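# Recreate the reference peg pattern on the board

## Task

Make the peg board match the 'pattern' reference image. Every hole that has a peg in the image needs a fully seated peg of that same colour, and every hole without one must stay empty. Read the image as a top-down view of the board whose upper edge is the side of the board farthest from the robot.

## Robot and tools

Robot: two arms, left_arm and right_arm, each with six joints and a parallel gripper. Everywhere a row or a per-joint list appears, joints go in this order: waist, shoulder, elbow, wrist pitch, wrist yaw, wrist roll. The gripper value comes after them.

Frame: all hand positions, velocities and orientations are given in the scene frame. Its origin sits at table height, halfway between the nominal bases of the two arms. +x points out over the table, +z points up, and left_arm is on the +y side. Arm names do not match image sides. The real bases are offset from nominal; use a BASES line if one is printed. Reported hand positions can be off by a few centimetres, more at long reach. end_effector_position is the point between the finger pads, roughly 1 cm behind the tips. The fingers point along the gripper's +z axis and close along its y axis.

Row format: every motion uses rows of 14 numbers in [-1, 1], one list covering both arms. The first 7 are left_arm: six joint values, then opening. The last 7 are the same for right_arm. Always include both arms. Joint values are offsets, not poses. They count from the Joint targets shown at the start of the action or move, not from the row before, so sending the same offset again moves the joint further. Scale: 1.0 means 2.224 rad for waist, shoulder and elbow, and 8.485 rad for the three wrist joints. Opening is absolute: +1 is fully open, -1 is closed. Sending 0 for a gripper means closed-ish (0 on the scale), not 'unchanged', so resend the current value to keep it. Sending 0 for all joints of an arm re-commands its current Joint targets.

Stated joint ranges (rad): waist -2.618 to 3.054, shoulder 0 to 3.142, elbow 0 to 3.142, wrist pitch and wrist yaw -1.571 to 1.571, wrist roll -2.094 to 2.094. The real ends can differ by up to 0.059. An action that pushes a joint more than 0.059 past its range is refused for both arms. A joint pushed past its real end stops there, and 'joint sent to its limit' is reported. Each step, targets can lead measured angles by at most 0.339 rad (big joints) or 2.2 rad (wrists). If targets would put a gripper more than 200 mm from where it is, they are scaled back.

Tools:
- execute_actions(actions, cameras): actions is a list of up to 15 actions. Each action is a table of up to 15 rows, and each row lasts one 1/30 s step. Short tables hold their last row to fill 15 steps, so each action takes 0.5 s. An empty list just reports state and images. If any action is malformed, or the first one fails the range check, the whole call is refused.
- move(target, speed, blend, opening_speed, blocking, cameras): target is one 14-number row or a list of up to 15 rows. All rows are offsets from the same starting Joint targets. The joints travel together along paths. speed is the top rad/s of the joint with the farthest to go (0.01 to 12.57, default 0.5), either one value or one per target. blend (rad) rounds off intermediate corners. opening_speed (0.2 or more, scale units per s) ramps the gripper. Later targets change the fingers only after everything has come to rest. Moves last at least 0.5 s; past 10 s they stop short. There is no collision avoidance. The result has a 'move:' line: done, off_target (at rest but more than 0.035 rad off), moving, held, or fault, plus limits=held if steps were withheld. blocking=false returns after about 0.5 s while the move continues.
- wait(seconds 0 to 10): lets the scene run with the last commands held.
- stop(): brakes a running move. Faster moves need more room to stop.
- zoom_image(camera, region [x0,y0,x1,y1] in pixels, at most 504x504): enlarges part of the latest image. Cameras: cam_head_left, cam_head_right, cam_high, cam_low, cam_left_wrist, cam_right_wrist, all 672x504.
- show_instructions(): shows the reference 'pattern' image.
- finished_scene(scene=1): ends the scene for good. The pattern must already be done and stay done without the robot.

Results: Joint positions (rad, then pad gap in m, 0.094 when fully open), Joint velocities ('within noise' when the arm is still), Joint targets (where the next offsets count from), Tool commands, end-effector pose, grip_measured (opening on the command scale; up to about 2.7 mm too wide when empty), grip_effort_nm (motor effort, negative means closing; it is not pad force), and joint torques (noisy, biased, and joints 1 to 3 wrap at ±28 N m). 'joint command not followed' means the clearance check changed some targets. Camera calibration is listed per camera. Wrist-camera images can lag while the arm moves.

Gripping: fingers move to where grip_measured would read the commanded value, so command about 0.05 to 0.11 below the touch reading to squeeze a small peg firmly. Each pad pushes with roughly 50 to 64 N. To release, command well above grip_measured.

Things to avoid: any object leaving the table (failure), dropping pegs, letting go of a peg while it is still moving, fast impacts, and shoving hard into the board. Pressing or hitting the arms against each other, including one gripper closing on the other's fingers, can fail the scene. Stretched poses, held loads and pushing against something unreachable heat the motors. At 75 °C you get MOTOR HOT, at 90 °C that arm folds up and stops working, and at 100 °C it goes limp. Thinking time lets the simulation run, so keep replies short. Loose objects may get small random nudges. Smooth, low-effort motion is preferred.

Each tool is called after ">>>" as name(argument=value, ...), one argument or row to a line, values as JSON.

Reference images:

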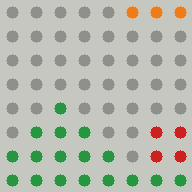

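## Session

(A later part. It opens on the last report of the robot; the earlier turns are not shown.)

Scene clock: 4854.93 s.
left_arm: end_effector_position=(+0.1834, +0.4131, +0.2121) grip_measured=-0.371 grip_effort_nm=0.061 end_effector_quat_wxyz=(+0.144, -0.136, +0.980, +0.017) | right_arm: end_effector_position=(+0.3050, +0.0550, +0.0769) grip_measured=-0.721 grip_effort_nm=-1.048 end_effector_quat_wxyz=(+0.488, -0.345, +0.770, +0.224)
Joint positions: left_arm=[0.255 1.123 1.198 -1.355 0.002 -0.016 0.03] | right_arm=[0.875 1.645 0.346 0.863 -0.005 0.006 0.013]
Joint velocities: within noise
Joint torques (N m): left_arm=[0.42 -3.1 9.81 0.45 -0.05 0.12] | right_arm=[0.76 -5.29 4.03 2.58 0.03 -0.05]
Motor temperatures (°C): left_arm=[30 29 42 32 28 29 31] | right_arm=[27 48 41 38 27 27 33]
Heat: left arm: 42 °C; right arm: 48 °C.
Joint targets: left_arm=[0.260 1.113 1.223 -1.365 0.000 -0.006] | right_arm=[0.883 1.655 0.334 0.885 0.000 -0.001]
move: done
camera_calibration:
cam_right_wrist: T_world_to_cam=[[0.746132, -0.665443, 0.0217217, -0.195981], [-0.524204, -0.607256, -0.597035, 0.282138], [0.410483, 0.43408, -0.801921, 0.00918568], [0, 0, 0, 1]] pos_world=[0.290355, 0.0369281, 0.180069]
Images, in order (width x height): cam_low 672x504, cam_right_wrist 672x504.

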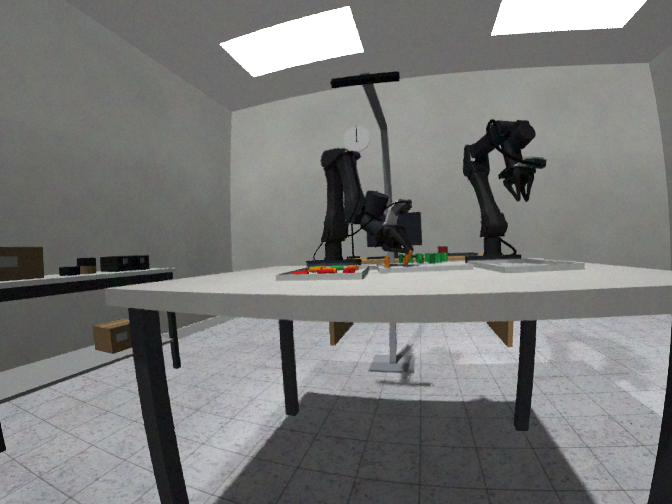

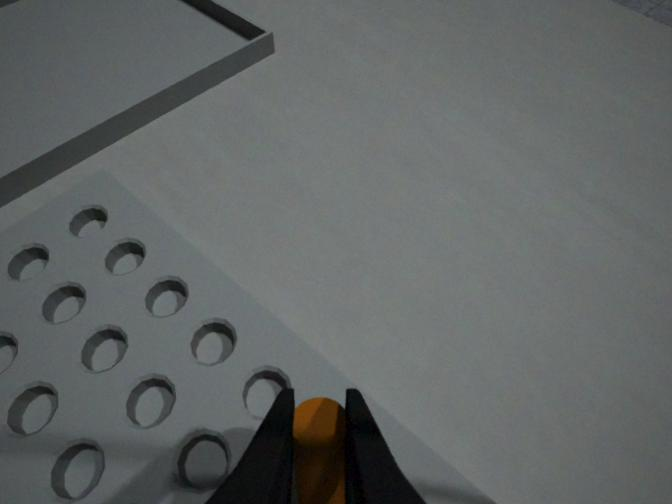

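>>> move(
  target=[0,0,0,0,0,0,-0.37,0.0,0.103,-0.0094,0.0371,0,0,-0.85],
  speed=0.2,
  cameras=["cam_right_wrist","cam_low"],
)

Scene clock: 4867.07 s.
left_arm: end_effector_position=(+0.1834, +0.4131, +0.2121) grip_measured=-0.371 grip_effort_nm=0.061 end_effector_quat_wxyz=(+0.144, -0.136, +0.980, +0.017) | right_arm: end_effector_position=(+0.3112, +0.0620, +0.0624) grip_measured=-0.721 grip_effort_nm=-1.048 end_effector_quat_wxyz=(+0.521, -0.336, +0.748, +0.239)
Joint positions: left_arm=[0.255 1.123 1.198 -1.355 0.002 -0.016 0.03] | right_arm=[0.875 1.868 0.325 1.192 -0.005 0.006 0.013]
Joint velocities: within noise
Joint torques (N m): left_arm=[0.43 -3.12 9.78 0.44 -0.02 0.11] | right_arm=[0.76 -5.71 2.62 2.46 0.03 -0.04]
Motor temperatures (°C): left_arm=[30 29 42 32 28 29 31] | right_arm=[27 46 40 39 27 27 34]
Heat: left arm: 42 °C; right arm: 46 °C.
Joint targets: left_arm=[0.260 1.113 1.223 -1.365 0.000 -0.006] | right_arm=[0.883 1.884 0.313 1.200 0.000 -0.001]
move: done
camera_calibration:
cam_right_wrist: T_world_to_cam=[[0.744985, -0.66673, 0.0216507, -0.19523], [-0.488098, -0.566935, -0.663585, 0.271381], [0.454706, 0.483793, -0.747787, -0.0281654], [0, 0, 0, 1]] pos_world=[0.290711, 0.0373159, 0.16325]
Images, in order (width x height): cam_low 672x504, cam_right_wrist 672x504.

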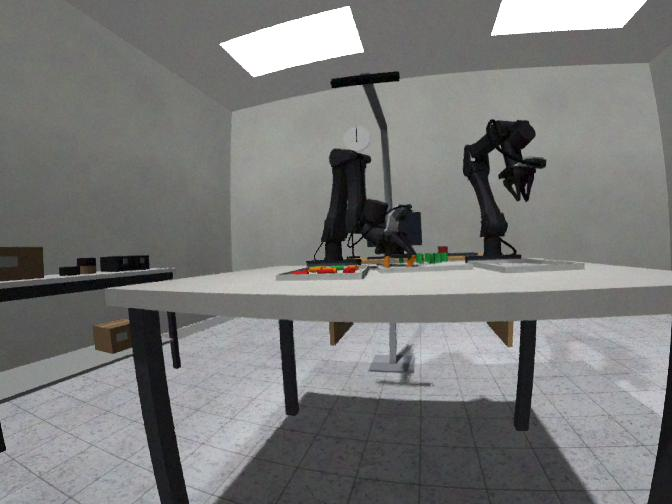

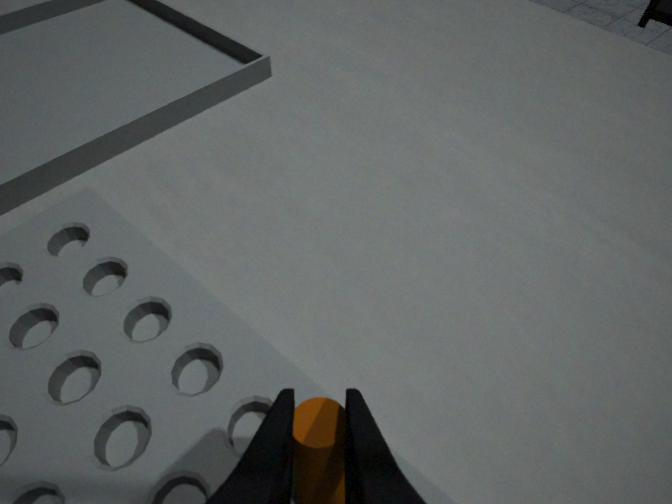

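>>> move(
  target=[0,0,0,0,0,0,-0.37,0.0,0.0095,-0.004,0.0025,0,0,-0.85],
  speed=0.15,
  cameras=["cam_right_wrist"],
)

>>> zoom_image(
  camera="cam_right_wrist",
  region=[230, 380, 420, 504],
)

Scene clock: 4877.30 s.
left_arm: end_effector_position=(+0.1834, +0.4131, +0.2121) grip_measured=-0.371 grip_effort_nm=0.061 end_effector_quat_wxyz=(+0.144, -0.136, +0.980, +0.017) | right_arm: end_effector_position=(+0.3108, +0.0615, +0.0619) grip_measured=-0.721 grip_effort_nm=-1.048 end_effector_quat_wxyz=(+0.525, -0.334, +0.745, +0.240)
Joint positions: left_arm=[0.255 1.123 1.198 -1.355 0.002 -0.016 0.03] | right_arm=[0.875 1.886 0.319 1.228 -0.005 0.006 0.013]
Joint velocities: within noise
Joint torques (N m): left_arm=[0.51 -3.12 9.72 0.43 0 0.11] | right_arm=[0.76 -5.52 2.26 2.3 0.03 -0.05]
Motor temperatures (°C): left_arm=[30 29 42 32 28 29 31] | right_arm=[27 46 40 38 27 27 34]
Heat: left arm: 42 °C; right arm: 46 °C.
Joint targets: left_arm=[0.260 1.113 1.223 -1.365 0.000 -0.006] | right_arm=[0.883 1.905 0.304 1.221 0.000 -0.001]
move: done
camera_calibration:
cam_right_wrist: T_world_to_cam=[[0.744803, -0.666933, 0.0216605, -0.195128], [-0.483188, -0.561423, -0.671814, 0.269289], [0.460216, 0.489903, -0.740403, -0.0306273], [0, 0, 0, 1]] pos_world=[0.289544, 0.0360525, 0.162462]
Images, in order (width x height): cam_right_wrist 672x504.

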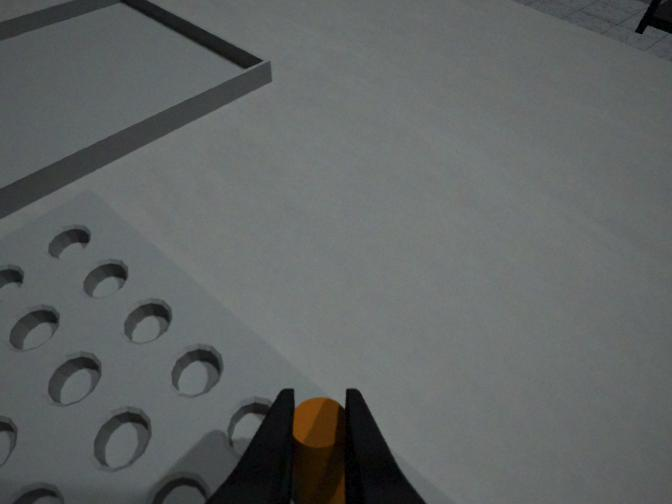

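Scaled by 2.653 from the camera's 672x504 image, which has a finer 960x720 frame.

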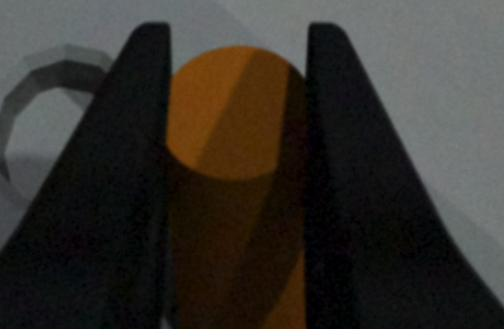

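>>> move(
  target=[
    [0,0,0,0,0,0,-0.37,0.0,-0.03,0.004,-0.006,0,0,-0.85],
    [0,0,0,0,0,0,-0.37,-0.0108,-0.03,0.004,-0.006,0,0,-0.85],
  ],
  speed=0.2,
  cameras=["cam_right_wrist"],
)

Scene clock: 4891.30 s.
left_arm: end_effector_position=(+0.1834, +0.4131, +0.2121) grip_measured=-0.371 grip_effort_nm=0.056 end_effector_quat_wxyz=(+0.144, -0.136, +0.980, +0.017) | right_arm: end_effector_position=(+0.3114, +0.0595, +0.0623) grip_measured=-0.721 grip_effort_nm=-1.043 end_effector_quat_wxyz=(+0.521, -0.334, +0.749, +0.237)
Joint positions: left_arm=[0.255 1.123 1.198 -1.355 0.002 -0.016 0.03] | right_arm=[0.871 1.865 0.319 1.196 -0.005 0.006 0.013]
Joint velocities: within noise
Joint torques (N m): left_arm=[0.35 -3.14 9.78 0.46 -0.04 0.12] | right_arm=[-1.11 -9.83 3.23 2.09 0.04 -0.05]
Motor temperatures (°C): left_arm=[30 29 42 32 28 29 31] | right_arm=[27 45 39 38 27 27 34]
Heat: left arm: 42 °C; right arm: 45 °C.
Joint targets: left_arm=[0.260 1.113 1.223 -1.365 0.000 -0.006] | right_arm=[0.859 1.839 0.313 1.170 0.000 -0.001]
move: done
camera_calibration:
cam_right_wrist: T_world_to_cam=[[0.742173, -0.669861, 0.0215849, -0.195828], [-0.490707, -0.565052, -0.663267, 0.270653], [0.456493, 0.481667, -0.748072, -0.0275275], [0, 0, 0, 1]] pos_world=[0.290716, 0.0350142, 0.163149]
Images, in order (width x height): cam_right_wrist 672x504.

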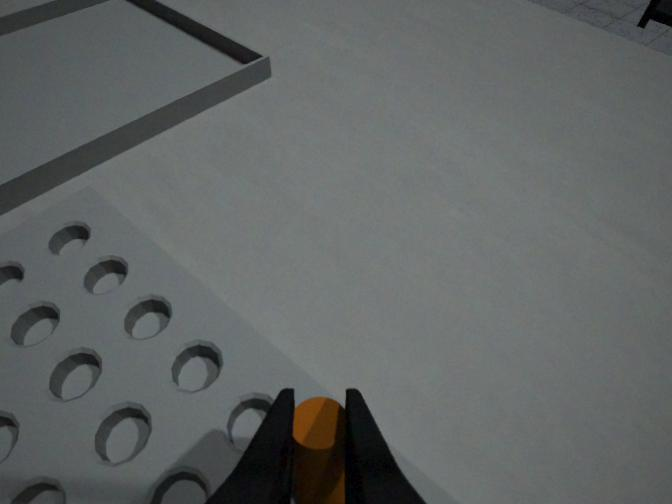

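>>> move(
  target=[
    [0,0,0,0,0,0,-0.37,0.007,0.03,-0.004,0.006,0,0,-0.85],
    [0,0,0,0,0,0,-0.37,0.007,0.05,-0.009,0.016,0,0,-0.85],
  ],
  speed=0.15,
  cameras=["cam_right_wrist"],
)

Scene clock: 4907.27 s.
left_arm: end_effector_position=(+0.1834, +0.4131, +0.2121) grip_measured=-0.371 grip_effort_nm=0.066 end_effector_quat_wxyz=(+0.144, -0.136, +0.980, +0.017) | right_arm: end_effector_position=(+0.3114, +0.0597, +0.0617) grip_measured=-0.721 grip_effort_nm=-1.048 end_effector_quat_wxyz=(+0.536, -0.330, +0.738, +0.244)
Joint positions: left_arm=[0.255 1.123 1.198 -1.355 0.002 -0.016 0.03] | right_arm=[0.871 1.93 0.305 1.313 -0.006 0.006 0.013]
Joint velocities: within noise
Joint torques (N m): left_arm=[0.46 -3.19 9.73 0.44 -0.04 0.11] | right_arm=[0.42 -5.49 2.09 2.32 0.04 -0.05]
Motor temperatures (°C): left_arm=[30 29 42 32 28 29 31] | right_arm=[27 45 39 37 27 27 34]
Heat: left arm: 42 °C; right arm: 45 °C.
Joint targets: left_arm=[0.260 1.113 1.223 -1.365 0.000 -0.006] | right_arm=[0.875 1.950 0.293 1.306 0.000 -0.001]
move: done
camera_calibration:
cam_right_wrist: T_world_to_cam=[[0.741815, -0.670268, 0.0212701, -0.19563], [-0.472826, -0.545263, -0.692188, 0.265444], [0.475549, 0.503418, -0.721404, -0.037012], [0, 0, 0, 1]] pos_world=[0.288231, 0.0322445, 0.161197]
Images, in order (width x height): cam_right_wrist 672x504.

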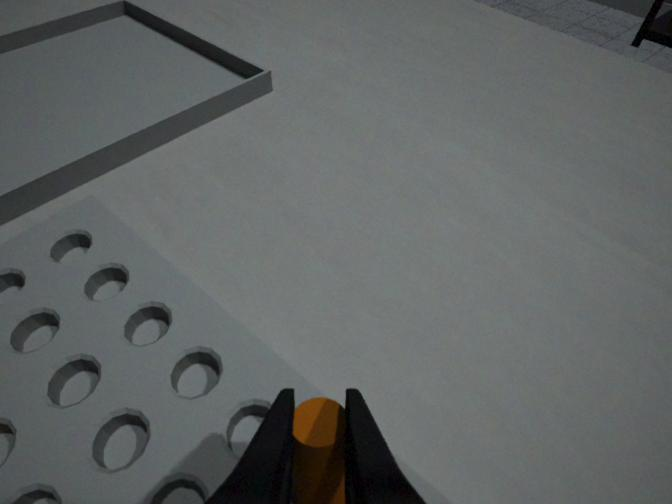

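>>> move(
  target=[0,0,0,0,0,0,-0.37,0,0.0234,0.0036,0.0054,0,0,-0.85],
  speed=0.1,
  cameras=["cam_right_wrist"],
)

Scene clock: 4920.90 s.
left_arm: end_effector_position=(+0.1834, +0.4131, +0.2121) grip_measured=-0.371 grip_effort_nm=0.066 end_effector_quat_wxyz=(+0.144, -0.136, +0.980, +0.017) | right_arm: end_effector_position=(+0.3124, +0.0609, +0.0610) grip_measured=-0.721 grip_effort_nm=-1.043 end_effector_quat_wxyz=(+0.545, -0.327, +0.731, +0.248)
Joint positions: left_arm=[0.255 1.123 1.198 -1.355 0.002 -0.016 0.03] | right_arm=[0.871 1.975 0.305 1.383 -0.006 0.006 0.013]
Joint velocities: within noise
Joint torques (N m): left_arm=[0.42 -3.12 9.89 0.45 -0.02 0.11] | right_arm=[0.38 -5.07 2.58 2.05 0.04 -0.05]
Motor temperatures (°C): left_arm=[30 29 42 32 28 29 31] | right_arm=[27 45 39 38 27 27 34]
Heat: left arm: 42 °C; right arm: 45 °C.
Joint targets: left_arm=[0.260 1.113 1.223 -1.365 0.000 -0.006] | right_arm=[0.875 2.002 0.301 1.352 0.000 -0.001]
move: done
camera_calibration:
cam_right_wrist: T_world_to_cam=[[0.741768, -0.670326, 0.0210331, -0.195566], [-0.461409, -0.532842, -0.709353, 0.262832], [0.486705, 0.516471, -0.70454, -0.0438921], [0, 0, 0, 1]] pos_world=[0.2877, 0.0316236, 0.15963]
Images, in order (width x height): cam_right_wrist 672x504.

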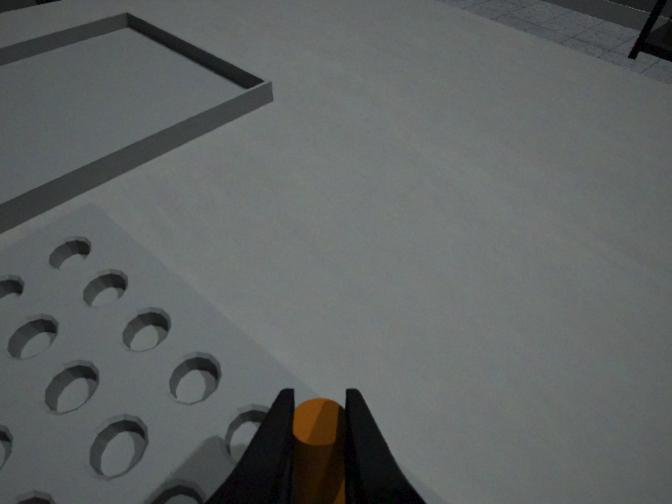

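>>> move(
  target=[
    [0,0,0,0,0,0,-0.37,0,-0.09,0.0,-0.012,0,0,-0.85],
    [0,0,0,0,0,0,-0.37,0.0045,-0.085,0.006,-0.018,0,0,-0.85],
    [0,0,0,0,0,0,-0.37,0.0045,-0.0504,0.0022,-0.0138,0,0,-0.85],
  ],
  speed=0.3,
  cameras=[],
)

>>> move(
  target=[0,0,0,0,0,0,-0.37,0,0.0441,-0.0005,0.0106,0,0,-0.85],
  speed=0.1,
  cameras=["cam_right_wrist"],
)

Scene clock: 4955.43 s.
left_arm: end_effector_position=(+0.1834, +0.4131, +0.2121) grip_measured=-0.371 grip_effort_nm=0.056 end_effector_quat_wxyz=(+0.144, -0.136, +0.980, +0.017) | right_arm: end_effector_position=(+0.3090, +0.0604, +0.0672) grip_measured=-0.721 grip_effort_nm=-1.043 end_effector_quat_wxyz=(+0.531, -0.333, +0.740, +0.244)
Joint positions: left_arm=[0.255 1.123 1.198 -1.355 0.002 -0.016 0.03] | right_arm=[0.877 1.871 0.305 1.243 -0.006 0.005 0.013]
Joint velocities: within noise
Joint torques (N m): left_arm=[0.39 -3.1 9.68 0.42 0 0.1] | right_arm=[0.8 -5.39 3.69 2.3 0.05 -0.05]
Motor temperatures (°C): left_arm=[30 29 42 32 28 29 31] | right_arm=[27 44 38 38 27 27 34]
Heat: left arm: 42 °C; right arm: 44 °C.
Joint targets: left_arm=[0.260 1.113 1.223 -1.365 0.000 -0.006] | right_arm=[0.885 1.890 0.306 1.235 0.000 -0.001]
move: done
No camera images: "cameras" was empty.

Scene clock: 4956.77 s.
left_arm: end_effector_position=(+0.1834, +0.4131, +0.2121) grip_measured=-0.371 grip_effort_nm=0.056 end_effector_quat_wxyz=(+0.144, -0.136, +0.980, +0.017) | right_arm: end_effector_position=(+0.3103, +0.0619, +0.0605) grip_measured=-0.721 grip_effort_nm=-1.043 end_effector_quat_wxyz=(+0.540, -0.330, +0.733, +0.248)
Joint positions: left_arm=[0.255 1.123 1.198 -1.355 0.002 -0.016 0.03] | right_arm=[0.877 1.961 0.305 1.358 -0.006 0.005 0.013]
Joint velocities: within noise
Joint torques (N m): left_arm=[0.35 -3.1 9.81 0.44 -0.05 0.11] | right_arm=[0.79 -5.03 3.02 2.03 0.05 -0.05]
Motor temperatures (°C): left_arm=[30 29 42 32 28 29 31] | right_arm=[27 44 38 38 27 27 34]
Heat: left arm: 42 °C; right arm: 44 °C.
Joint targets: left_arm=[0.260 1.113 1.223 -1.365 0.000 -0.006] | right_arm=[0.885 1.988 0.305 1.325 0.000 -0.001]
move: done
camera_calibration:
cam_right_wrist: T_world_to_cam=[[0.745792, -0.665833, 0.0214611, -0.194826], [-0.462922, -0.541143, -0.702045, 0.262636], [0.479058, 0.513645, -0.711809, -0.0406679], [0, 0, 0, 1]] pos_world=[0.286362, 0.0332904, 0.159615]
Images, in order (width x height): cam_right_wrist 672x504.

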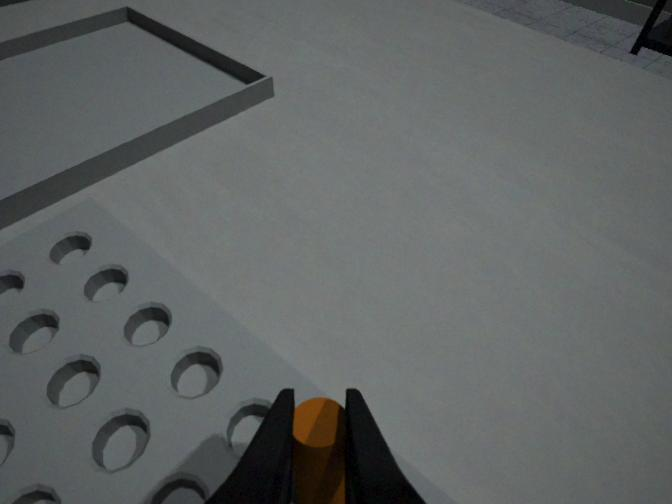

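>>> move(
  target=[
    [0,0,0,0,0,0,-0.37,0,-0.09,0.016,-0.012,0,0,-0.85],
    [0,0,0,0,0,0,-0.37,0,-0.045,-0.0045,-0.0125,0,0,-0.85],
  ],
  speed=0.3,
  cameras=[],
)

>>> move(
  target=[0,0,0,0,0,0,-0.37,0,0.0430,0,0.011,0,0,-0.85],
  speed=0.1,
  cameras=[],
)

Scene clock: 4988.90 s.
left_arm: end_effector_position=(+0.1834, +0.4131, +0.2121) grip_measured=-0.371 grip_effort_nm=0.056 end_effector_quat_wxyz=(+0.144, -0.136, +0.980, +0.017) | right_arm: end_effector_position=(+0.3098, +0.0614, +0.0669) grip_measured=-0.721 grip_effort_nm=-1.048 end_effector_quat_wxyz=(+0.529, -0.334, +0.741, +0.243)
Joint positions: left_arm=[0.255 1.123 1.198 -1.355 0.002 -0.016 0.03] | right_arm=[0.877 1.869 0.312 1.231 -0.006 0.005 0.013]
Joint velocities: within noise
Joint torques (N m): left_arm=[0.49 -3.21 9.8 0.44 0.01 0.14] | right_arm=[0.8 -5.41 2.11 2.26 0.04 -0.05]
Motor temperatures (°C): left_arm=[30 29 42 32 28 29 31] | right_arm=[27 43 38 38 27 27 34]
Heat: left arm: 42 °C; right arm: 43 °C.
Joint targets: left_arm=[0.260 1.113 1.223 -1.365 0.000 -0.006] | right_arm=[0.885 1.888 0.295 1.219 0.000 -0.001]
move: done
No camera images: "cameras" was empty.

Scene clock: 4990.23 s.
left_arm: end_effector_position=(+0.1834, +0.4131, +0.2121) grip_measured=-0.371 grip_effort_nm=0.056 end_effector_quat_wxyz=(+0.144, -0.136, +0.980, +0.017) | right_arm: end_effector_position=(+0.3101, +0.0617, +0.0603) grip_measured=-0.721 grip_effort_nm=-1.043 end_effector_quat_wxyz=(+0.539, -0.331, +0.734, +0.247)
Joint positions: left_arm=[0.255 1.123 1.198 -1.355 0.002 -0.016 0.03] | right_arm=[0.877 1.957 0.305 1.35 -0.006 0.005 0.013]
Joint velocities: within noise
Joint torques (N m): left_arm=[0.57 -3.29 9.76 0.46 -0.01 0.09] | right_arm=[0.81 -4.96 2.11 1.97 0.04 -0.05]
Motor temperatures (°C): left_arm=[30 29 42 32 28 29 31] | right_arm=[27 43 38 38 27 27 34]
Heat: left arm: 42 °C; right arm: 43 °C.
Joint targets: left_arm=[0.260 1.113 1.223 -1.365 0.000 -0.006] | right_arm=[0.885 1.983 0.295 1.312 0.000 -0.001]
move: off_target (right_arm); right_arm: the wrist pitch is farthest, 0.037 rad from its target
No camera images: "cameras" was empty.

>>> move(
  target=[
    [0,0,0,0,0,0,-0.37,0,-0.003,-0.014,0.005,0,0,-0.85],
  ],
  speed=0.1,
  cameras=["cam_right_wrist"],
)

Scene clock: 5006.63 s.
left_arm: end_effector_position=(+0.1834, +0.4131, +0.2121) grip_measured=-0.371 grip_effort_nm=0.056 end_effector_quat_wxyz=(+0.144, -0.136, +0.980, +0.017) | right_arm: end_effector_position=(+0.3068, +0.0580, +0.0607) grip_measured=-0.721 grip_effort_nm=-1.048 end_effector_quat_wxyz=(+0.541, -0.330, +0.733, +0.248)
Joint positions: left_arm=[0.255 1.123 1.198 -1.355 0.002 -0.016 0.03] | right_arm=[0.877 1.957 0.284 1.376 -0.006 0.005 0.013]
Joint velocities: within noise
Joint torques (N m): left_arm=[0.38 -3.12 9.94 0.46 0 0.1] | right_arm=[0.79 -5.45 1.09 2.16 0.05 -0.04]
Motor temperatures (°C): left_arm=[30 29 42 32 28 29 31] | right_arm=[27 43 38 37 27 27 34]
Heat: left arm: 42 °C; right arm: 43 °C.
Joint targets: left_arm=[0.260 1.113 1.223 -1.365 0.000 -0.006] | right_arm=[0.885 1.977 0.264 1.354 0.000 -0.001]
move: done
camera_calibration:
cam_right_wrist: T_world_to_cam=[[0.745771, -0.665857, 0.0214451, -0.194798], [-0.462248, -0.54037, -0.703084, 0.258833], [0.479741, 0.514427, -0.710784, -0.0372004], [0, 0, 0, 1]] pos_world=[0.282766, 0.0292952, 0.159717]
Images, in order (width x height): cam_right_wrist 672x504.

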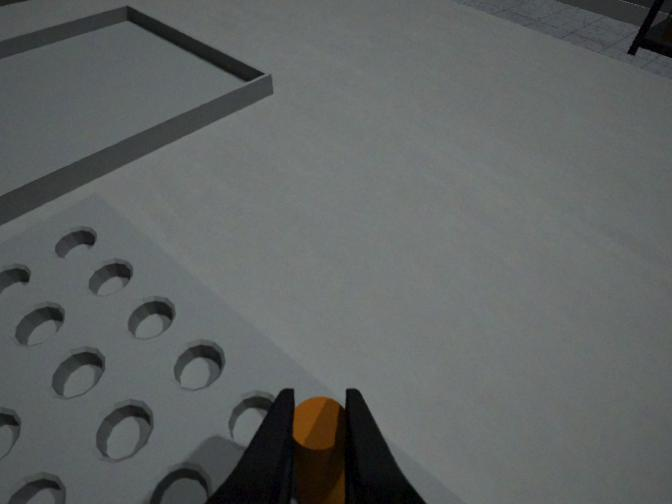

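>>> move(
  target=[
    [0,0,0,0,0,0,-0.37,0,-0.11,0.05,-0.02,0,0,-0.85],
    [0,0,0,0,0,0,-0.37,0.0216,-0.09,-0.0,-0.015,0,0,-0.85],
    [0,0,0,0,0,0,-0.37,0.0216,-0.0472,-0.0225,-0.0099,0,0,-0.85],
  ],
  speed=0.4,
  cameras=[],
)

>>> move(
  target=[0,0,0,0,0,0,-0.37,0,0.0351,-0.0018,0.0047,0,0,-0.85],
  speed=0.1,
  cameras=["cam_right_wrist"],
)

Scene clock: 5020.37 s.
left_arm: end_effector_position=(+0.1834, +0.4131, +0.2121) grip_measured=-0.371 grip_effort_nm=0.056 end_effector_quat_wxyz=(+0.144, -0.136, +0.980, +0.017) | right_arm: end_effector_position=(+0.2834, +0.0602, +0.0703) grip_measured=-0.721 grip_effort_nm=-1.048 end_effector_quat_wxyz=(+0.531, -0.349, +0.727, +0.260)
Joint positions: left_arm=[0.255 1.123 1.198 -1.355 0.002 -0.016 0.03] | right_arm=[0.927 1.849 0.233 1.31 -0.006 0.005 0.013]
Joint velocities: within noise
Joint torques (N m): left_arm=[0.43 -3.17 9.8 0.44 -0.04 0.1] | right_arm=[0.57 -4.4 1.48 1.95 0.04 -0.05]
Motor temperatures (°C): left_arm=[30 29 42 32 28 29 31] | right_arm=[27 43 37 38 27 27 34]
Heat: left arm: 42 °C; right arm: 43 °C.
Joint targets: left_arm=[0.260 1.113 1.223 -1.365 0.000 -0.006] | right_arm=[0.933 1.872 0.214 1.270 0.000 -0.001]
move: off_target (right_arm); right_arm: the wrist pitch is farthest, 0.040 rad from its target
No camera images: "cameras" was empty.

Scene clock: 5021.53 s.
left_arm: end_effector_position=(+0.1834, +0.4131, +0.2121) grip_measured=-0.371 grip_effort_nm=0.061 end_effector_quat_wxyz=(+0.144, -0.136, +0.980, +0.017) | right_arm: end_effector_position=(+0.2847, +0.0618, +0.0685) grip_measured=-0.721 grip_effort_nm=-1.048 end_effector_quat_wxyz=(+0.541, -0.346, +0.720, +0.265)
Joint positions: left_arm=[0.255 1.123 1.198 -1.355 0.002 -0.016 0.03] | right_arm=[0.927 1.915 0.233 1.404 -0.006 0.005 0.013]
Joint velocities: within noise
Joint torques (N m): left_arm=[0.35 -3.17 9.83 0.45 -0.04 0.12] | right_arm=[0.59 -3.62 0.73 1.36 0.04 -0.04]
Motor temperatures (°C): left_arm=[30 29 42 32 28 29 31] | right_arm=[27 43 37 38 27 27 34]
Heat: left arm: 42 °C; right arm: 43 °C.
Joint targets: left_arm=[0.260 1.113 1.223 -1.365 0.000 -0.006] | right_arm=[0.933 1.950 0.210 1.310 0.000 -0.001]
move: off_target (right_arm); right_arm: the wrist pitch is farthest, 0.094 rad from its target
camera_calibration:
cam_right_wrist: T_world_to_cam=[[0.777911, -0.628008, 0.0214511, -0.187505], [-0.426828, -0.553148, -0.715434, 0.247562], [0.461164, 0.547388, -0.698351, -0.0206119], [0, 0, 0, 1]] pos_world=[0.261034, 0.0304661, 0.166742]
Images, in order (width x height): cam_right_wrist 672x504.

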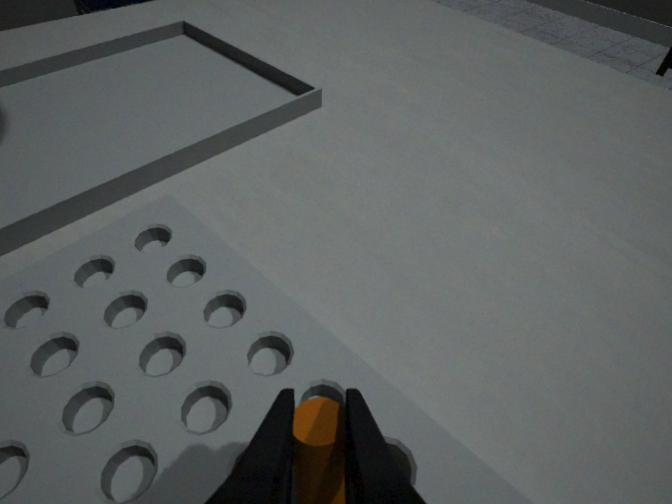

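>>> move(
  target=[
    [0,0,0,0,0,0,-0.37,0,-0.2,0.0,-0.04,0,0,-0.85],
  ],
  speed=0.4,
  cameras=["cam_right_wrist","cam_head_right","cam_low"],
)

>>> zoom_image(
  camera="cam_right_wrist",
  region=[230, 380, 420, 504],
)

>>> zoom_image(
  camera="cam_low",
  region=[340, 200, 470, 290],
)

>>> zoom_image(
  camera="cam_head_right",
  region=[150, 180, 350, 330],
)

Scene clock: 5044.20 s.
left_arm: end_effector_position=(+0.1834, +0.4131, +0.2121) grip_measured=-0.371 grip_effort_nm=0.046 end_effector_quat_wxyz=(+0.144, -0.136, +0.980, +0.017) | right_arm: end_effector_position=(+0.2748, +0.0494, +0.0985) grip_measured=-0.721 grip_effort_nm=-1.048 end_effector_quat_wxyz=(+0.518, -0.354, +0.736, +0.254)
Joint positions: left_arm=[0.255 1.123 1.198 -1.355 0.002 -0.016 0.03] | right_arm=[0.927 1.527 0.221 0.966 -0.006 0.005 0.013]
Joint velocities: within noise
Joint torques (N m): left_arm=[0.59 -3.11 9.84 0.42 -0.05 0.1] | right_arm=[0.59 -7.1 4.11 2.45 0.04 -0.04]
Motor temperatures (°C): left_arm=[30 29 42 32 28 29 31] | right_arm=[27 42 37 36 27 27 34]
Heat: left arm: 42 °C; right arm: 42 °C.
Joint targets: left_arm=[0.260 1.113 1.223 -1.365 0.000 -0.006] | right_arm=[0.933 1.505 0.210 0.971 0.000 -0.001]
move: done
camera_calibration:
cam_right_wrist: T_world_to_cam=[[0.778711, -0.627005, 0.0217659, -0.188483], [-0.453574, -0.586609, -0.67094, 0.262601], [0.433451, 0.512596, -0.741192, 0.0251874], [0, 0, 0, 1]] pos_world=[0.254965, 0.0229537, 0.198961]
Images, in order (width x height): cam_head_right 672x504, cam_low 672x504, cam_right_wrist 672x504.

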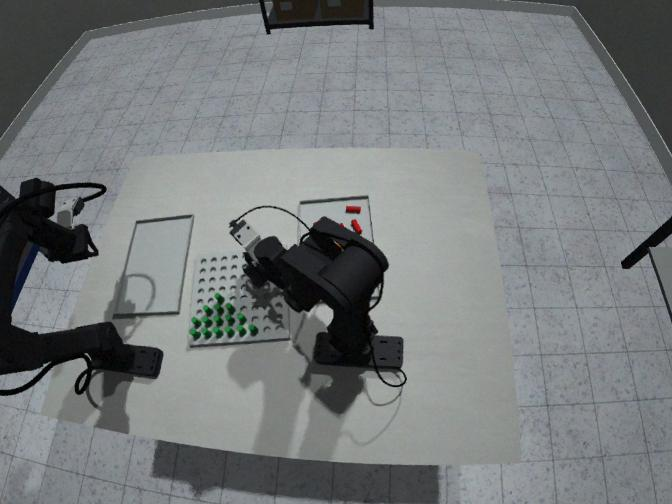

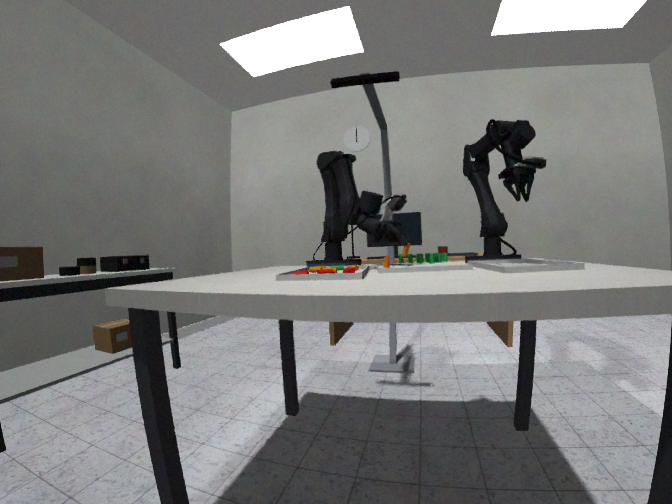

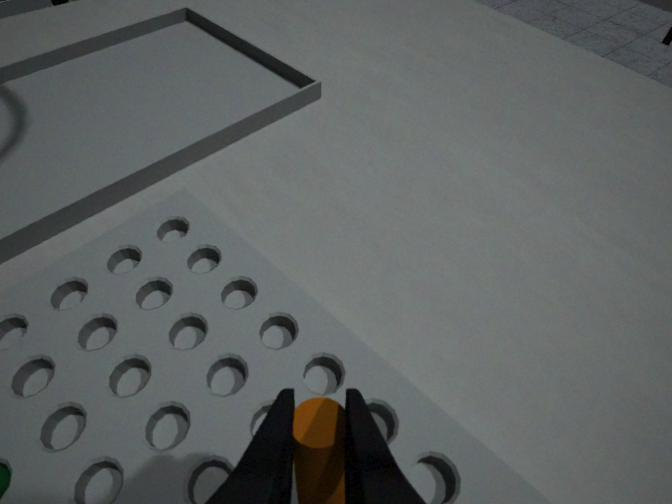

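Scaled by 2.653 from the camera's 672x504 image, which has a finer 960x720 frame.

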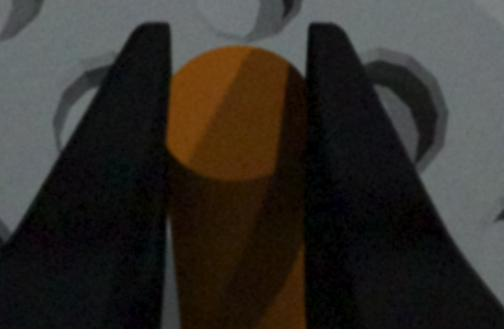

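Scaled by 3.877 from the camera's 672x504 image, which has a finer 960x720 frame.

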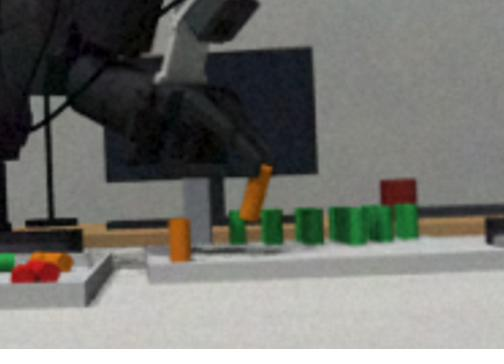

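Scaled by 2.520 from the camera's 672x504 image, which has a finer 960x720 frame.

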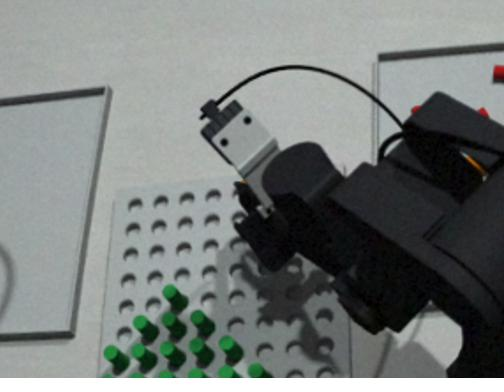

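>>> move(
  target=[
    [0,0,0,0,0,0,-0.37,0,0.0944,0.0247,0.0123,0,0,-0.85],
  ],
  speed=0.4,
  cameras=["cam_right_wrist","cam_low"],
)

>>> zoom_image(
  camera="cam_low",
  region=[340, 200, 470, 290],
)

Scene clock: 5059.37 s.
left_arm: end_effector_position=(+0.1834, +0.4131, +0.2121) grip_measured=-0.371 grip_effort_nm=0.056 end_effector_quat_wxyz=(+0.144, -0.136, +0.980, +0.017) | right_arm: end_effector_position=(+0.2790, +0.0547, +0.0682) grip_measured=-0.721 grip_effort_nm=-1.048 end_effector_quat_wxyz=(+0.498, -0.360, +0.750, +0.244)
Joint positions: left_arm=[0.255 1.123 1.198 -1.355 0.002 -0.016 0.03] | right_arm=[0.927 1.702 0.245 1.063 -0.006 0.005 0.013]
Joint velocities: within noise
Joint torques (N m): left_arm=[0.44 -3.03 9.94 0.43 0 0.16] | right_arm=[0.58 -4.72 6.2 2.49 0.04 -0.04]
Motor temperatures (°C): left_arm=[30 29 42 32 28 29 31] | right_arm=[27 43 37 37 27 27 34]
Heat: left arm: 42 °C; right arm: 43 °C.
Joint targets: left_arm=[0.260 1.113 1.223 -1.365 0.000 -0.006] | right_arm=[0.933 1.715 0.264 1.075 0.000 -0.001]
move: done
camera_calibration:
cam_right_wrist: T_world_to_cam=[[0.779461, -0.626066, 0.0219453, -0.188032], [-0.475379, -0.613941, -0.630152, 0.252044], [0.40799, 0.480746, -0.776162, 0.00947211], [0, 0, 0, 1]] pos_world=[0.262515, 0.0324661, 0.170304]
Images, in order (width x height): cam_low 672x504, cam_right_wrist 672x504.

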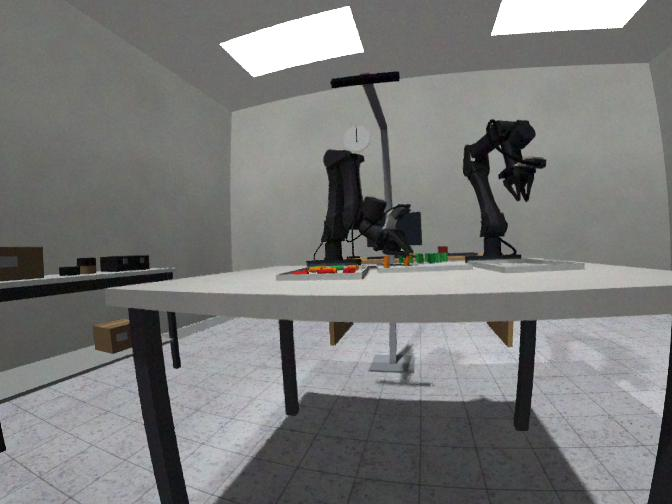

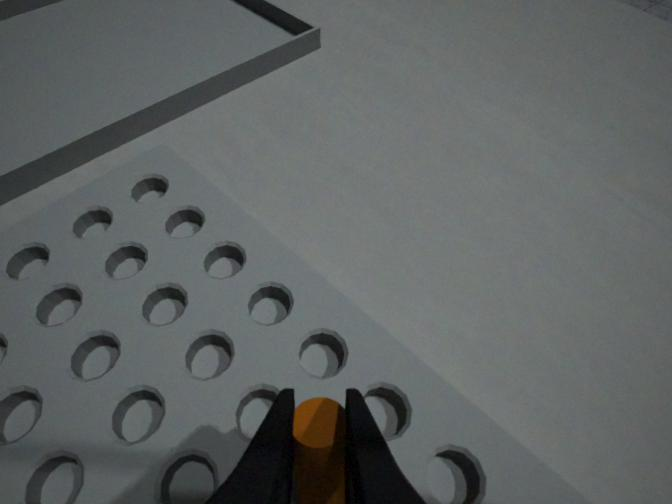

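Scaled by 3.877 from the camera's 672x504 image, which has a finer 960x720 frame.

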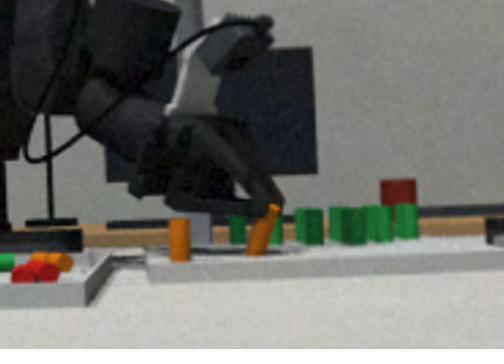

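>>> move(
  target=[
    [0,0,0,0,0,0,-0.37,0,0.071,-0.0175,0.0206,0,0,-0.85],
  ],
  speed=0.1,
  cameras=["cam_right_wrist","cam_low"],
)

>>> zoom_image(
  camera="cam_low",
  region=[340, 200, 470, 290],
)

Scene clock: 5078.77 s.
left_arm: end_effector_position=(+0.1834, +0.4131, +0.2121) grip_measured=-0.371 grip_effort_nm=0.066 end_effector_quat_wxyz=(+0.144, -0.136, +0.980, +0.017) | right_arm: end_effector_position=(+0.2818, +0.0582, +0.0611) grip_measured=-0.721 grip_effort_nm=-1.043 end_effector_quat_wxyz=(+0.517, -0.354, +0.737, +0.253)
Joint positions: left_arm=[0.255 1.123 1.198 -1.355 0.002 -0.016 0.03] | right_arm=[0.927 1.85 0.235 1.271 -0.006 0.005 0.013]
Joint velocities: within noise
Joint torques (N m): left_arm=[0.47 -3.19 9.74 0.42 -0.01 0.08] | right_arm=[0.61 -4.41 2.4 2.16 0.04 -0.05]
Motor temperatures (°C): left_arm=[30 29 42 32 28 29 31] | right_arm=[27 42 38 40 27 27 34]
Heat: left arm: 42 °C; right arm: 42 °C.
Joint targets: left_arm=[0.260 1.113 1.223 -1.365 0.000 -0.006] | right_arm=[0.933 1.873 0.226 1.250 0.000 -0.001]
move: done
camera_calibration:
cam_right_wrist: T_world_to_cam=[[0.778772, -0.626929, 0.0217965, -0.187597], [-0.454991, -0.588428, -0.668383, 0.246248], [0.431854, 0.510601, -0.743498, -0.00930763], [0, 0, 0, 1]] pos_world=[0.262155, 0.0320417, 0.161757]
Images, in order (width x height): cam_low 672x504, cam_right_wrist 672x504.

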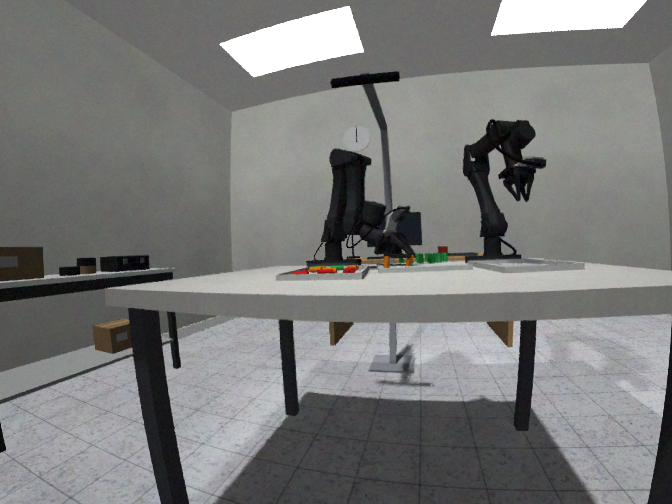

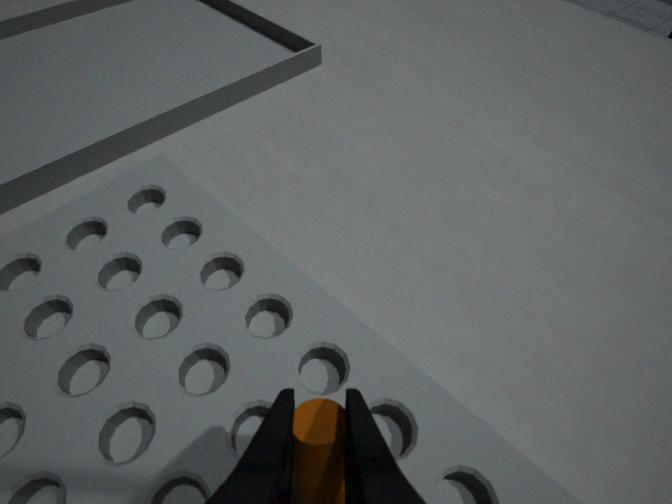

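Scaled by 3.877 from the camera's 672x504 image, which has a finer 960x720 frame.

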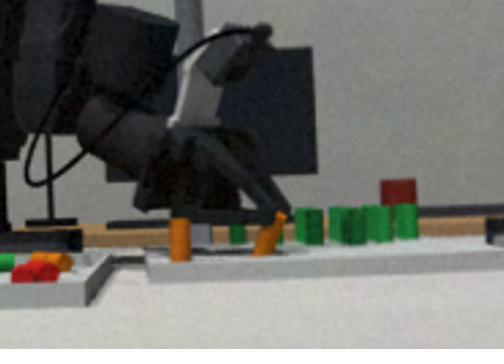

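>>> move(
  target=[
    [0,0,0,0,0,0,-0.37,0,-0.12,0.0,0.0,0,0,-0.85],
    [0,0,0,0,0,0,-0.37,0,-0.122,0.438,-0.1827,0,0,-0.85],
    [0,0,0,0,0,0,-0.37,0,0.0612,0.6857,-0.301,0,0,-0.85],
  ],
  speed=0.8,
  cameras=["cam_right_wrist"],
)

Scene clock: 5093.70 s.
left_arm: end_effector_position=(+0.1834, +0.4131, +0.2121) grip_measured=-0.371 grip_effort_nm=0.056 end_effector_quat_wxyz=(+0.144, -0.136, +0.980, +0.017) | right_arm: end_effector_position=(+0.2841, +0.0610, +0.1205) grip_measured=-0.721 grip_effort_nm=-1.048 end_effector_quat_wxyz=(-0.003, -0.431, +0.902, +0.002)
Joint positions: left_arm=[0.255 1.123 1.198 -1.355 0.002 -0.016 0.03] | right_arm=[0.927 1.995 1.714 -1.293 -0.006 0.005 0.013]
Joint velocities: within noise
Joint torques (N m): left_arm=[0.34 -3.1 9.7 0.44 -0.01 0.09] | right_arm=[0.58 -10.39 10.36 0.61 0.04 -0.05]
Motor temperatures (°C): left_arm=[30 29 42 32 28 29 31] | right_arm=[27 43 39 39 27 27 34]
Heat: left arm: 42 °C; right arm: 43 °C.
Joint targets: left_arm=[0.260 1.113 1.223 -1.365 0.000 -0.006] | right_arm=[0.933 2.009 1.751 -1.304 0.000 -0.001]
move: off_target (right_arm); right_arm: the elbow is farthest, 0.038 rad from its target
camera_calibration:
cam_right_wrist: T_world_to_cam=[[0.793481, -0.608483, 0.011686, -0.192986], [-0.539006, -0.693706, 0.477749, 0.180837], [-0.282596, -0.385384, -0.878418, 0.306301], [0, 0, 0, 1]] pos_world=[0.337162, 0.126063, 0.184921]
Images, in order (width x height): cam_right_wrist 672x504.

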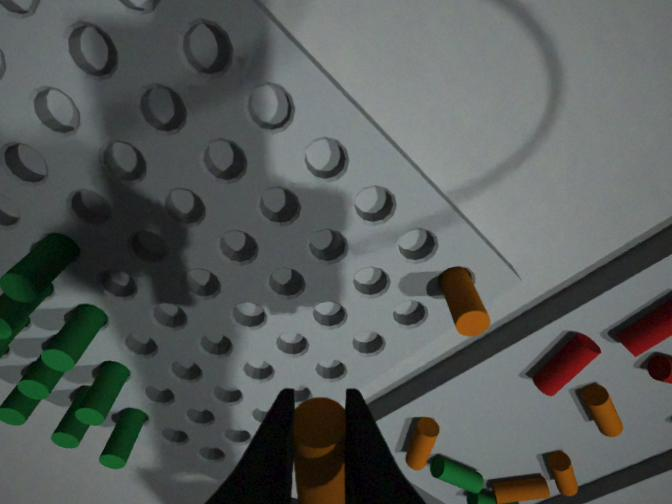

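>>> move(
  target=[
    [0,0,0,0,0,0,-0.37,0,-0.1835,-0.2478,0.1183,0,0,-0.85],
    [0,0,0,0,0,0,-0.37,0,-0.2289,-0.5175,0.2126,0,0,-0.85],
    [0,0,0,0,0,0,-0.37,0,-0.10,-0.6911,0.285,0,0,-0.85],
  ],
  speed=0.8,
  cameras=["cam_right_wrist"],
)

Scene clock: 5113.90 s.
left_arm: end_effector_position=(+0.1834, +0.4131, +0.2121) grip_measured=-0.371 grip_effort_nm=0.066 end_effector_quat_wxyz=(+0.144, -0.136, +0.980, +0.017) | right_arm: end_effector_position=(+0.2797, +0.0555, +0.0638) grip_measured=-0.721 grip_effort_nm=-1.048 end_effector_quat_wxyz=(+0.505, -0.358, +0.745, +0.247)
Joint positions: left_arm=[0.255 1.123 1.198 -1.355 0.002 -0.016 0.03] | right_arm=[0.927 1.766 0.237 1.152 -0.006 0.005 0.013]
Joint velocities: within noise
Joint torques (N m): left_arm=[0.36 -3.23 9.92 0.44 -0.01 0.11] | right_arm=[0.59 -4.27 1.69 1.95 0.04 -0.04]
Motor temperatures (°C): left_arm=[30 29 42 32 28 29 31] | right_arm=[27 44 39 36 27 27 34]
Heat: left arm: 42 °C; right arm: 44 °C.
Joint targets: left_arm=[0.260 1.113 1.223 -1.365 0.000 -0.006] | right_arm=[0.933 1.786 0.214 1.114 0.000 -0.001]
move: off_target (right_arm); right_arm: the wrist pitch is farthest, 0.038 rad from its target
camera_calibration:
cam_right_wrist: T_world_to_cam=[[0.779166, -0.626434, 0.0219362, -0.187822], [-0.46846, -0.605215, -0.643631, 0.248624], [0.416468, 0.491219, -0.765022, 0.00180255], [0, 0, 0, 1]] pos_world=[0.262064, 0.0319273, 0.165521]
Images, in order (width x height): cam_right_wrist 672x504.

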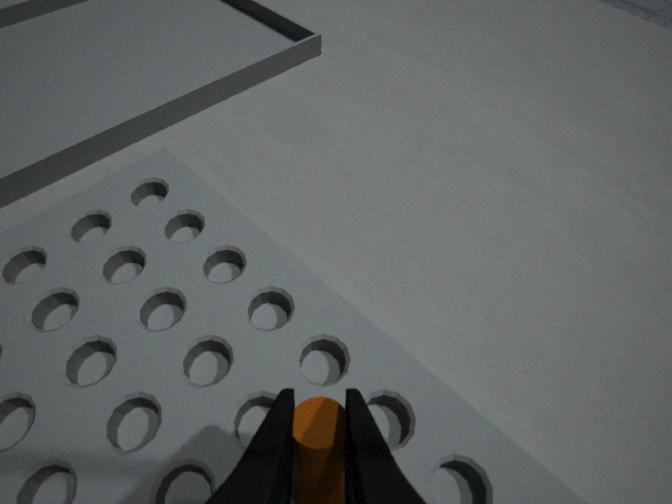

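>>> move(
  target=[
    [0,0,0,0,0,0,-0.37,0,0.0387,0,0.0184,0,0,-0.85],
    [0,0,0,0,0,0,-0.37,0,0.0738,0,0.0225,0,0,-0.85],
  ],
  speed=0.1,
  cameras=["cam_right_wrist","cam_low"],
)

>>> zoom_image(
  camera="cam_low",
  region=[360, 230, 450, 290],
)

Scene clock: 5133.00 s.
left_arm: end_effector_position=(+0.1834, +0.4131, +0.2121) grip_measured=-0.371 grip_effort_nm=0.061 end_effector_quat_wxyz=(+0.144, -0.136, +0.980, +0.017) | right_arm: end_effector_position=(+0.2812, +0.0574, +0.0593) grip_measured=-0.721 grip_effort_nm=-1.048 end_effector_quat_wxyz=(+0.528, -0.351, +0.729, +0.258)
Joint positions: left_arm=[0.255 1.123 1.198 -1.355 0.002 -0.016 0.03] | right_arm=[0.927 1.917 0.221 1.381 -0.006 0.005 0.013]
Joint velocities: within noise
Joint torques (N m): left_arm=[0.38 -3.1 9.73 0.43 0.01 0.07] | right_arm=[0.59 -3.63 2.11 1.55 0.04 -0.04]
Motor temperatures (°C): left_arm=[30 29 42 32 28 29 31] | right_arm=[27 42 38 37 27 27 34]
Heat: left arm: 42 °C; right arm: 42 °C.
Joint targets: left_arm=[0.260 1.113 1.223 -1.365 0.000 -0.006] | right_arm=[0.933 1.951 0.214 1.305 0.000 -0.001]
move: off_target (right_arm); right_arm: the wrist pitch is farthest, 0.076 rad from its target
camera_calibration:
cam_right_wrist: T_world_to_cam=[[0.778358, -0.627449, 0.0216003, -0.187439], [-0.442767, -0.572999, -0.689659, 0.241168], [0.445103, 0.527238, -0.723812, -0.0158601], [0, 0, 0, 1]] pos_world=[0.259735, 0.0289421, 0.158893]
Images, in order (width x height): cam_low 672x504, cam_right_wrist 672x504.

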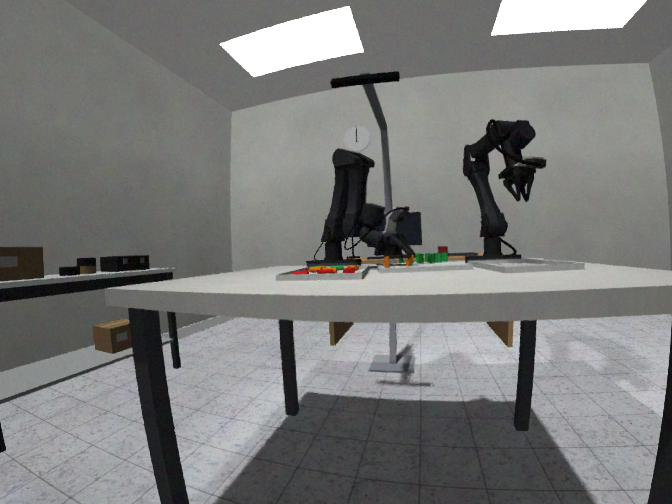

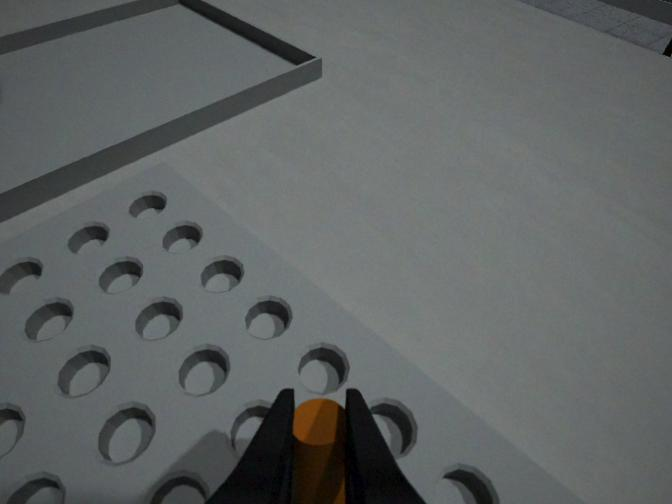

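Scaled by 5.600 from the camera's 672x504 image, which has a finer 960x720 frame.

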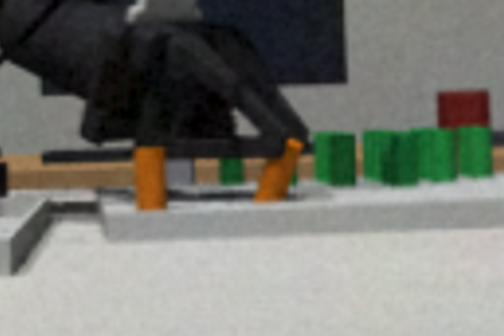

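>>> move(
  target=[
    [0,0,0,0,0,0,-0.37,0,0,0,0,0,0,-0.7],
    [0,0,0,0,0,0,-0.37,0,0,0,0,0,0,-0.55],
    [0,0,0,0,0,0,-0.37,0,0,0,0,0,0,-0.42],
    [0,0,0,0,0,0,-0.37,0,-0.1264,0,0,0,0,-0.42],
    [0,0,0,0,0,0,-0.37,0,-0.157,0.443,-0.1892,0,0,-0.37],
    [0,0,0,0,0,0,-0.37,0,0.0261,0.6911,-0.3075,0,0,-0.37],
  ],
  speed=0.8,
  opening_speed=0.5,
  cameras=["cam_right_wrist"],
)

Scene clock: 5155.10 s.
left_arm: end_effector_position=(+0.1834, +0.4131, +0.2121) grip_measured=-0.371 grip_effort_nm=0.066 end_effector_quat_wxyz=(+0.144, -0.136, +0.980, +0.017) | right_arm: end_effector_position=(+0.2840, +0.0610, +0.1206) grip_measured=-0.372 grip_effort_nm=0.115 end_effector_quat_wxyz=(-0.003, -0.432, +0.902, +0.002)
Joint positions: left_arm=[0.255 1.123 1.198 -1.355 0.002 -0.016 0.03] | right_arm=[0.927 1.994 1.714 -1.294 -0.006 0.005 0.029]
Joint velocities: within noise
Joint torques (N m): left_arm=[0.39 -3.17 9.78 0.44 -0.05 0.11] | right_arm=[0.58 -10.35 10.36 0.61 0.04 -0.05]
Motor temperatures (°C): left_arm=[30 29 42 32 28 29 31] | right_arm=[27 43 39 37 27 27 34]
Heat: left arm: 42 °C; right arm: 43 °C.
Joint targets: left_arm=[0.260 1.113 1.223 -1.365 0.000 -0.006] | right_arm=[0.933 2.009 1.751 -1.304 0.000 -0.001]
move: off_target (right_arm); target 2's new numbers were sent with right_arm's wrist pitch 0.076 rad from that target; target 5's new numbers were sent with right_arm's elbow 0.037 rad from that target; right_arm: the elbow is farthest, 0.038 rad from its target
camera_calibration:
cam_right_wrist: T_world_to_cam=[[0.793715, -0.608179, 0.0116363, -0.193078], [-0.538716, -0.69392, 0.477766, 0.180592], [-0.282493, -0.385479, -0.87841, 0.306297], [0, 0, 0, 1]] pos_world=[0.337063, 0.125961, 0.185021]
Images, in order (width x height): cam_right_wrist 672x504.

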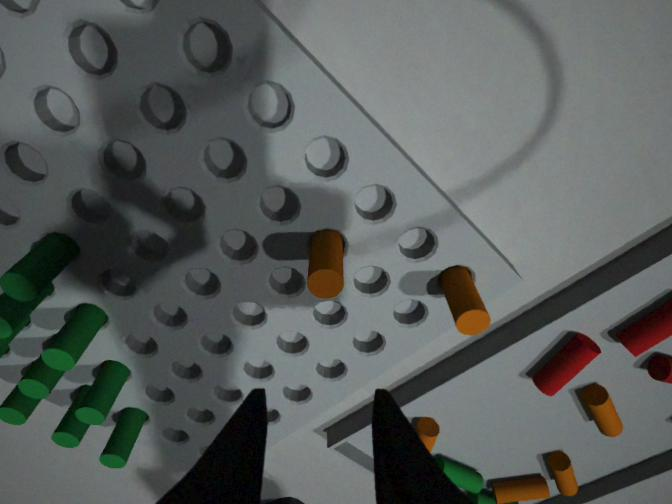

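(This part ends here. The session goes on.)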